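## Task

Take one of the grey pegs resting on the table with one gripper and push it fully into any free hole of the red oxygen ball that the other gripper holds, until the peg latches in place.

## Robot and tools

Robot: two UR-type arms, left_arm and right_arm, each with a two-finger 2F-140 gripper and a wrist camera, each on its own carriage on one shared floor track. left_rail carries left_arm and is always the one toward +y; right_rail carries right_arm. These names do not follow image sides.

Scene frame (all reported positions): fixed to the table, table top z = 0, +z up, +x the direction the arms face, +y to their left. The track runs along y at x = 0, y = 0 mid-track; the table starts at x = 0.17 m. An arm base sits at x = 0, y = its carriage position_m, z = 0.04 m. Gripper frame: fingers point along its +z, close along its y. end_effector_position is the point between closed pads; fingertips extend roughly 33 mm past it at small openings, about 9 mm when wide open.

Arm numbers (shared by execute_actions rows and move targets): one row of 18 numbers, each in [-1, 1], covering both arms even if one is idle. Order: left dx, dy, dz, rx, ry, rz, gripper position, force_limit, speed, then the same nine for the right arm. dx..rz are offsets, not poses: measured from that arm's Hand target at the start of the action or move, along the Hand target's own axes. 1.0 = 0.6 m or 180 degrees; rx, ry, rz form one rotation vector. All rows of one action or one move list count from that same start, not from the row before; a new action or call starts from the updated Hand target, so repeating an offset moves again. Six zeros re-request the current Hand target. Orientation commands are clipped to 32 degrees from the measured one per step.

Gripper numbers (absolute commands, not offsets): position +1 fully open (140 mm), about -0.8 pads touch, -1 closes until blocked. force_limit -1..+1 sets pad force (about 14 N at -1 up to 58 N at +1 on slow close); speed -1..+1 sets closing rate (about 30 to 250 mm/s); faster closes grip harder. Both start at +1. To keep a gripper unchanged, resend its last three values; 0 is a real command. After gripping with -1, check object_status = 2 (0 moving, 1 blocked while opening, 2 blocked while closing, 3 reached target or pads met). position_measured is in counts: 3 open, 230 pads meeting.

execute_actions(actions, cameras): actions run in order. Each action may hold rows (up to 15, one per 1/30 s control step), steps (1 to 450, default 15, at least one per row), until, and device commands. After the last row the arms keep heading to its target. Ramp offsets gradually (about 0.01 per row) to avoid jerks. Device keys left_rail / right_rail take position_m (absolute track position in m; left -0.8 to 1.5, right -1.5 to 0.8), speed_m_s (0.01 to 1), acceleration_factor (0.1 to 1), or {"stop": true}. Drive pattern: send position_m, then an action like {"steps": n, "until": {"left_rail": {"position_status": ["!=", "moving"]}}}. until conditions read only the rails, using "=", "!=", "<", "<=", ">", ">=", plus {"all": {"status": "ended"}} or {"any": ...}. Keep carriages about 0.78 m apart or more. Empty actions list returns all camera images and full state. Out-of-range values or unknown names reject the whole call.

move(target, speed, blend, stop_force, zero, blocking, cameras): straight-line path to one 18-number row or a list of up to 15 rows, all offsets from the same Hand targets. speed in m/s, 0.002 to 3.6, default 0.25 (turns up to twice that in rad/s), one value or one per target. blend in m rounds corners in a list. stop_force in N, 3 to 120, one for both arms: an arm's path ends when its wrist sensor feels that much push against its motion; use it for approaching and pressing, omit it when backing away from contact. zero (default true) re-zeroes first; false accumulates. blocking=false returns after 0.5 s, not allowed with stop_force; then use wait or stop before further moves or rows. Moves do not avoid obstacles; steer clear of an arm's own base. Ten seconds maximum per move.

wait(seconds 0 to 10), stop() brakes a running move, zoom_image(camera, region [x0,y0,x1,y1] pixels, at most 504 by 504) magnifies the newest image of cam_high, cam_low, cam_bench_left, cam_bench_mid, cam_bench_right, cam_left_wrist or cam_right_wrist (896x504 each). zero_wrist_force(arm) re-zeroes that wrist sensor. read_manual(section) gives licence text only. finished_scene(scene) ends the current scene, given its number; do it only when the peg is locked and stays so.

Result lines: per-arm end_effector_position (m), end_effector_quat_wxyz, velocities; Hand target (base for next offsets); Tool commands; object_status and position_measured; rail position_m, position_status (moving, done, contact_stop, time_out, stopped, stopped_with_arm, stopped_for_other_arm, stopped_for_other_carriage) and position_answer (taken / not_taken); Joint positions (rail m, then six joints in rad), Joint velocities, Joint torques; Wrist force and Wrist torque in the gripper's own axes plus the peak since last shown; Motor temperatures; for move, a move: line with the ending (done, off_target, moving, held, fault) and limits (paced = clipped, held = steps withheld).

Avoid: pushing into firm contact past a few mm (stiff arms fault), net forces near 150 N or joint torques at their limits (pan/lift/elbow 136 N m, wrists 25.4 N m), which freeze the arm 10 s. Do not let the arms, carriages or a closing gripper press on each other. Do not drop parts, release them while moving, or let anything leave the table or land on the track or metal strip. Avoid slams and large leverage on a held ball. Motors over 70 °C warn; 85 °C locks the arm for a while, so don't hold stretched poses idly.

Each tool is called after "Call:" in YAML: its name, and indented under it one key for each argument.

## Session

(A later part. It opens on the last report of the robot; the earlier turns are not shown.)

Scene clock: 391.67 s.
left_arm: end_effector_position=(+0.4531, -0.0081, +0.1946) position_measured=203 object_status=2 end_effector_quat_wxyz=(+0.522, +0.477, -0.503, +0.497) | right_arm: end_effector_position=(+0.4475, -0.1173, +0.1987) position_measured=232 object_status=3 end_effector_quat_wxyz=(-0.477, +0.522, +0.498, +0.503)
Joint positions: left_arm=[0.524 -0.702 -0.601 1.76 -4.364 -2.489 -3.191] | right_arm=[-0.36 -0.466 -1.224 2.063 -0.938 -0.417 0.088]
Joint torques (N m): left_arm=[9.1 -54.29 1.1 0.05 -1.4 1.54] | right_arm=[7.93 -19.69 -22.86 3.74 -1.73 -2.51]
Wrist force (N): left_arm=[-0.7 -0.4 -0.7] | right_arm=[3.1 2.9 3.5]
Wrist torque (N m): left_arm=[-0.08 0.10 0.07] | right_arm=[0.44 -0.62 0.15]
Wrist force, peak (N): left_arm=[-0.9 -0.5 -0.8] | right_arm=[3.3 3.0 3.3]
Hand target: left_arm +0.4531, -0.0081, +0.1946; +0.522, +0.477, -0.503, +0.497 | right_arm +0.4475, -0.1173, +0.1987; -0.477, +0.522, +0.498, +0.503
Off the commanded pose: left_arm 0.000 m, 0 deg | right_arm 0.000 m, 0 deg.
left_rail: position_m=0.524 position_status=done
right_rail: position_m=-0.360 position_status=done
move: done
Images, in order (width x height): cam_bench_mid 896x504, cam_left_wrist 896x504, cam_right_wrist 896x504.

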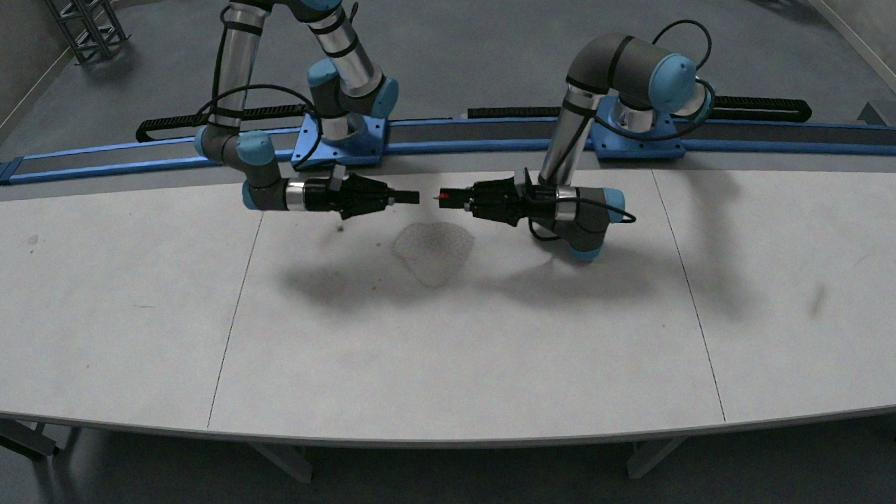

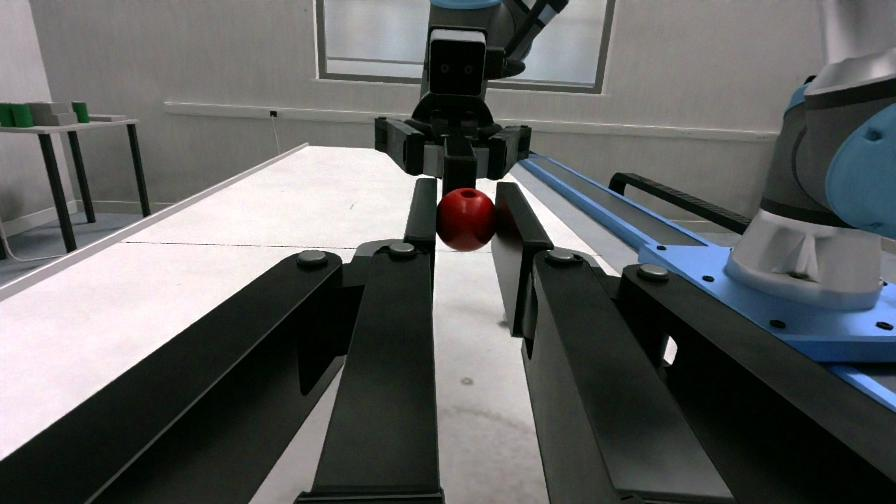

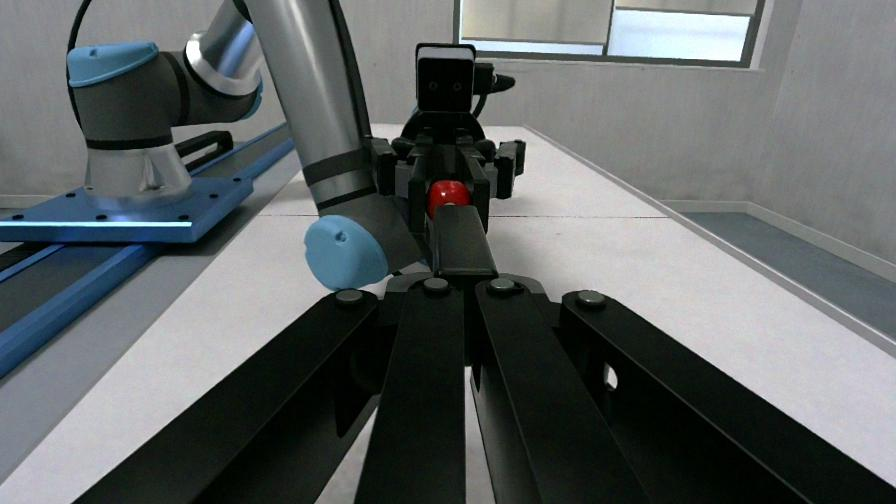

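Call:
move:
  target: [0,0,0,0,0,0,-1,1,0.7,-0.001,-0.0013,0.045,0,0,0,-1,-0.5,-0.5]
  speed: 0.06
  stop_force: 10

Call:
move:
  target: [0,0,0,0,0,0,-1,1,0.7,0,0,0.028,0,0,0,-1,-0.5,-0.5]
  speed: 0.01
  stop_force: 68
  cameras: ["cam_right_wrist","cam_left_wrist","cam_bench_mid"]

Call:
zoom_image:
  camera: "cam_bench_mid"
  region: [400, 180, 460, 220]

Call:
zoom_image:
  camera: "cam_right_wrist"
  region: [398, 120, 518, 240]

Scene clock: 400.47 s.
left_arm: end_effector_position=(+0.4531, -0.0081, +0.1946) position_measured=203 object_status=2 end_effector_quat_wxyz=(+0.522, +0.477, -0.503, +0.497) | right_arm: end_effector_position=(+0.4481, -0.0904, +0.1970) position_measured=232 object_status=3 end_effector_quat_wxyz=(-0.477, +0.522, +0.498, +0.503)
Joint positions: left_arm=[0.524 -0.702 -0.601 1.76 -4.364 -2.489 -3.191] | right_arm=[-0.36 -0.406 -1.228 2.077 -0.963 -0.358 0.104]
Joint torques (N m): left_arm=[8.88 -54.47 1.39 0.09 -1.39 1.4] | right_arm=[8.19 -43.13 -4.65 -2.23 1.68 2.4]
Wrist force (N): left_arm=[-0.7 -0.5 -0.7] | right_arm=[3.3 3.0 3.5]
Wrist torque (N m): left_arm=[-0.11 0.10 0.07] | right_arm=[0.48 -0.64 0.01]
Wrist force, peak (N): left_arm=[-0.8 -0.3 -0.9] | right_arm=[2.9 3.2 3.9]
Hand target: left_arm +0.4531, -0.0081, +0.1946; +0.522, +0.477, -0.503, +0.497 | right_arm +0.4481, -0.0904, +0.1970; -0.477, +0.522, +0.498, +0.503
Off the commanded pose: left_arm 0.000 m, 0 deg | right_arm 0.000 m, 0 deg.
left_rail: position_m=0.524 position_status=done
right_rail: position_m=-0.360 position_status=done
move: done

Scene clock: 403.10 s.
left_arm: end_effector_position=(+0.4531, -0.0081, +0.1946) position_measured=203 object_status=2 end_effector_quat_wxyz=(+0.522, +0.478, -0.503, +0.497) | right_arm: end_effector_position=(+0.4489, -0.0736, +0.1963) position_measured=232 object_status=3 end_effector_quat_wxyz=(-0.477, +0.522, +0.498, +0.503)
Joint positions: left_arm=[0.524 -0.702 -0.601 1.76 -4.364 -2.489 -3.191] | right_arm=[-0.36 -0.368 -1.229 2.082 -0.98 -0.32 0.118]
Joint torques (N m): left_arm=[-28.55 -54.51 -30.43 3.47 0.77 1.63] | right_arm=[32.94 -41.8 2.56 -0.23 1.28 2.41]
Wrist force (N): left_arm=[1.1 1.6 -57.5] | right_arm=[1.1 4.3 -54.3]
Wrist torque (N m): left_arm=[-0.08 0.12 0.07] | right_arm=[0.31 -0.63 0.00]
Wrist force, peak (N): left_arm=[1.2 3.2 -59.7] | right_arm=[1.2 5.9 -56.6]
Hand target: left_arm +0.4531, -0.0081, +0.1946; +0.522, +0.477, -0.503, +0.497 | right_arm +0.4489, -0.0736, +0.1963; -0.477, +0.522, +0.498, +0.503
Off the commanded pose: left_arm 0.000 m, 0 deg | right_arm 0.000 m, 0 deg.
left_rail: position_m=0.524 position_status=done
right_rail: position_m=-0.360 position_status=done
move: done
Images, in order (width x height): cam_bench_mid 896x504, cam_left_wrist 896x504, cam_right_wrist 896x504.

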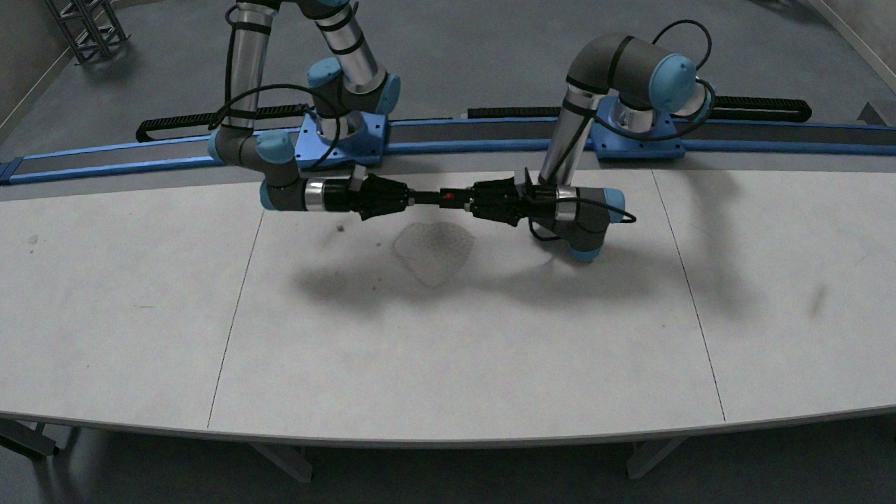

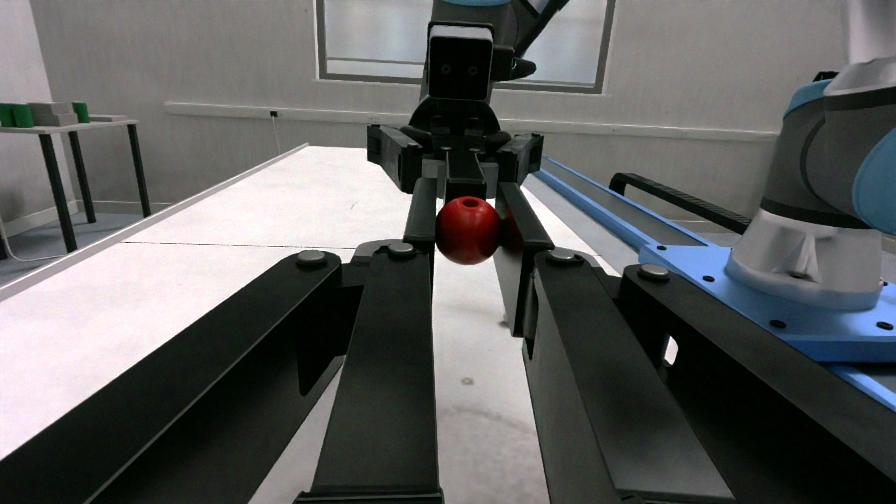

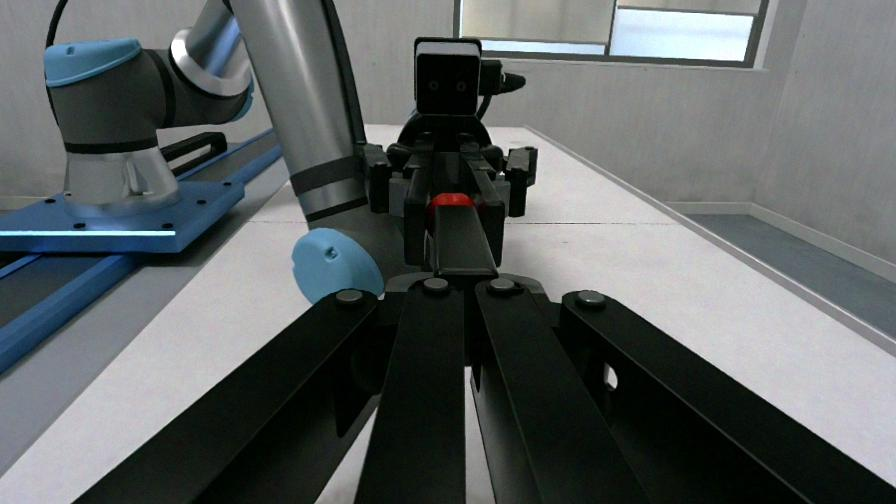

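Scaled by 8.400 from the camera's 896x504 image, which has a finer 1280x720 frame.

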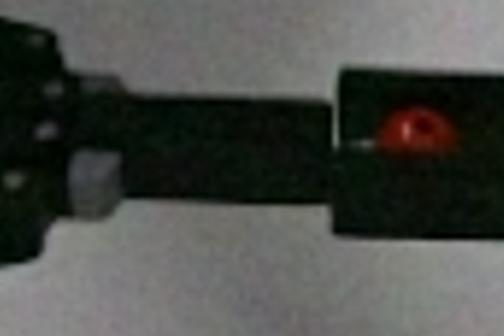

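Scaled by 4.200 from the camera's 896x504 image, which has a finer 1280x720 frame.

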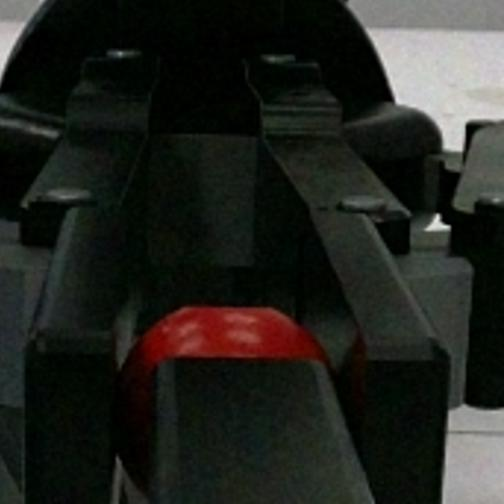

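Call:
zoom_image:
  camera: "cam_bench_mid"
  region: [434, 186, 458, 204]

Call:
zoom_image:
  camera: "cam_right_wrist"
  region: [420, 180, 490, 220]

Call:
zoom_image:
  camera: "cam_left_wrist"
  region: [420, 150, 520, 270]

Scaled by 21.000 from the camera's 896x504 image, which has a finer 1280x720 frame.

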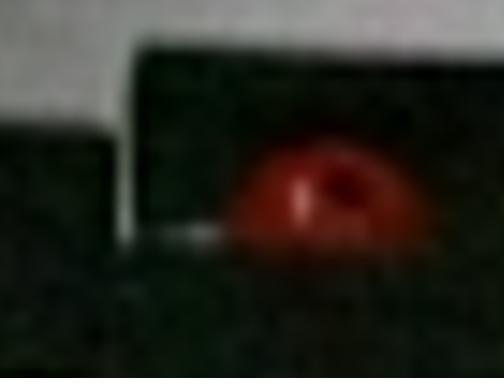

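Scaled by 7.200 from the camera's 896x504 image, which has a finer 1280x720 frame.

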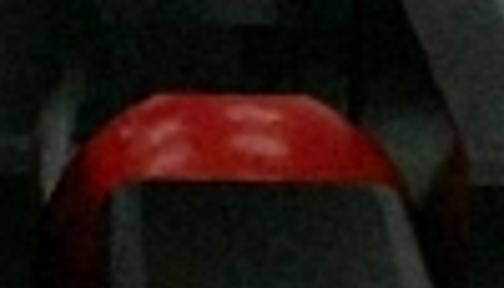

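Scaled by 4.200 from the camera's 896x504 image, which has a finer 1280x720 frame.

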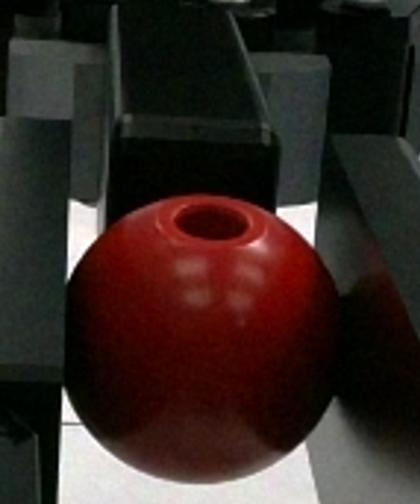

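Call:
move:
  target: [0,0,0,0,0,0,-1,1,0.7,0,0,-0.08,0,0,0,-1,-0.5,-0.5]
  speed: 0.08
  cameras: ["cam_right_wrist","cam_left_wrist","cam_bench_mid"]

Call:
zoom_image:
  camera: "cam_bench_mid"
  region: [430, 184, 464, 206]

Call:
zoom_image:
  camera: "cam_right_wrist"
  region: [398, 120, 518, 240]

Scene clock: 458.20 s.
left_arm: end_effector_position=(+0.4531, -0.0081, +0.1946) position_measured=203 object_status=2 end_effector_quat_wxyz=(+0.522, +0.477, -0.503, +0.497) | right_arm: end_effector_position=(+0.4465, -0.1213, +0.1982) position_measured=232 object_status=3 end_effector_quat_wxyz=(-0.477, +0.522, +0.498, +0.503)
Joint positions: left_arm=[0.524 -0.702 -0.601 1.76 -4.364 -2.489 -3.191] | right_arm=[-0.36 -0.475 -1.223 2.064 -0.937 -0.427 0.085]
Joint torques (N m): left_arm=[8.78 -53.35 -1.7 -2.5 0.97 1.53] | right_arm=[-6.81 -20.66 -23.18 3.83 -1.71 -2.5]
Wrist force (N): left_arm=[-0.8 -0.4 -0.5] | right_arm=[2.9 2.9 3.8]
Wrist torque (N m): left_arm=[-0.08 0.11 0.07] | right_arm=[0.45 -0.58 0.15]
Wrist force, peak (N): left_arm=[1.1 1.3 -57.9] | right_arm=[1.3 4.6 -54.8]
Hand target: left_arm +0.4531, -0.0081, +0.1946; +0.522, +0.477, -0.503, +0.497 | right_arm +0.4465, -0.1215, +0.1983; -0.477, +0.522, +0.498, +0.503
Off the commanded pose: left_arm 0.000 m, 0 deg | right_arm 0.000 m, 0 deg.
left_rail: position_m=0.524 position_status=done
right_rail: position_m=-0.360 position_status=done
move: done
Images, in order (width x height): cam_bench_mid 896x504, cam_left_wrist 896x504, cam_right_wrist 896x504.

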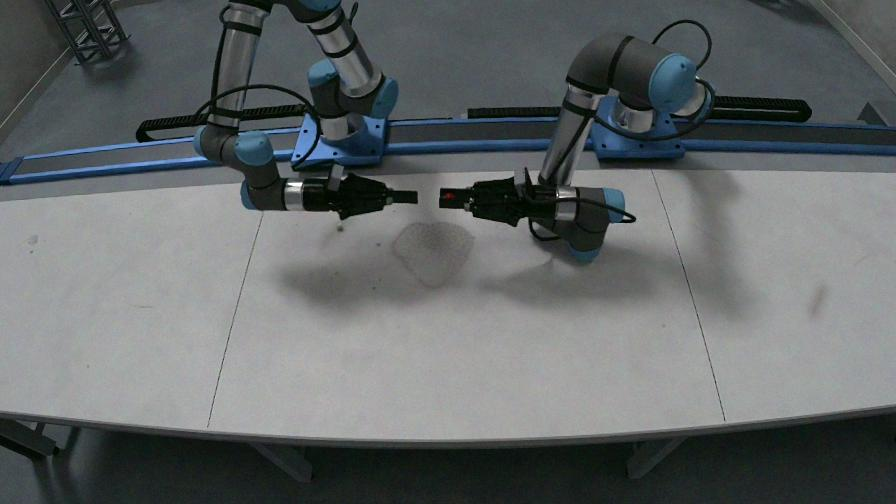

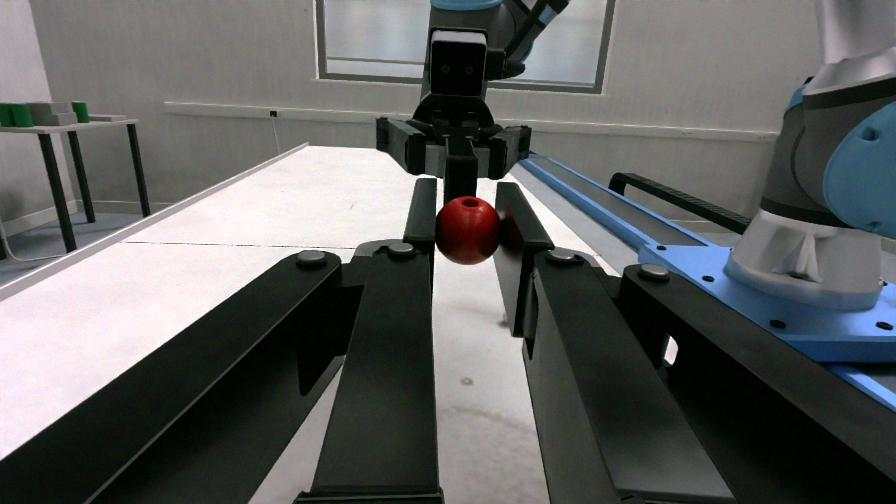

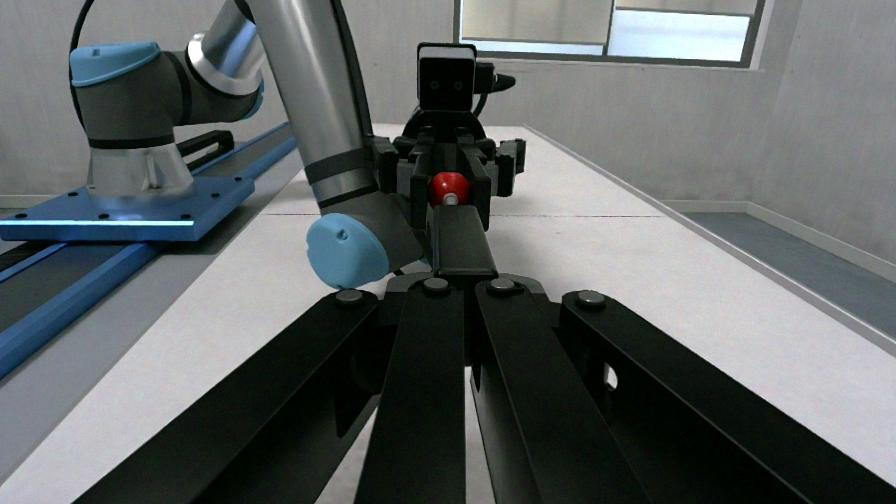

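Scaled by 14.824 from the camera's 896x504 image, which has a finer 1280x720 frame.

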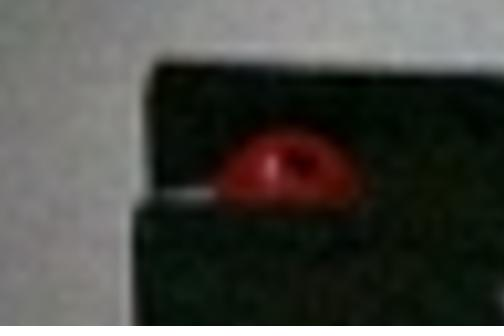

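Scaled by 4.200 from the camera's 896x504 image, which has a finer 1280x720 frame.

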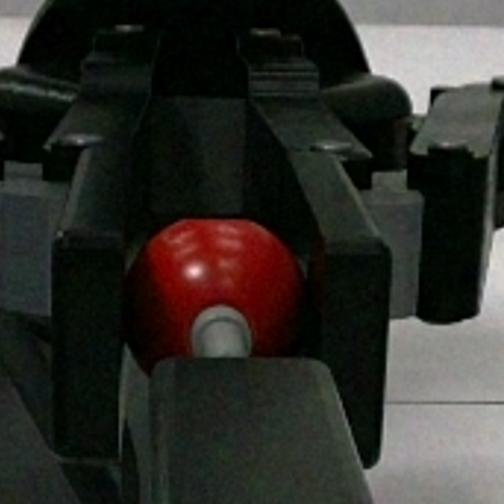

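Call:
finished_scene:
  scene: 1

The scene is finished: the task was done.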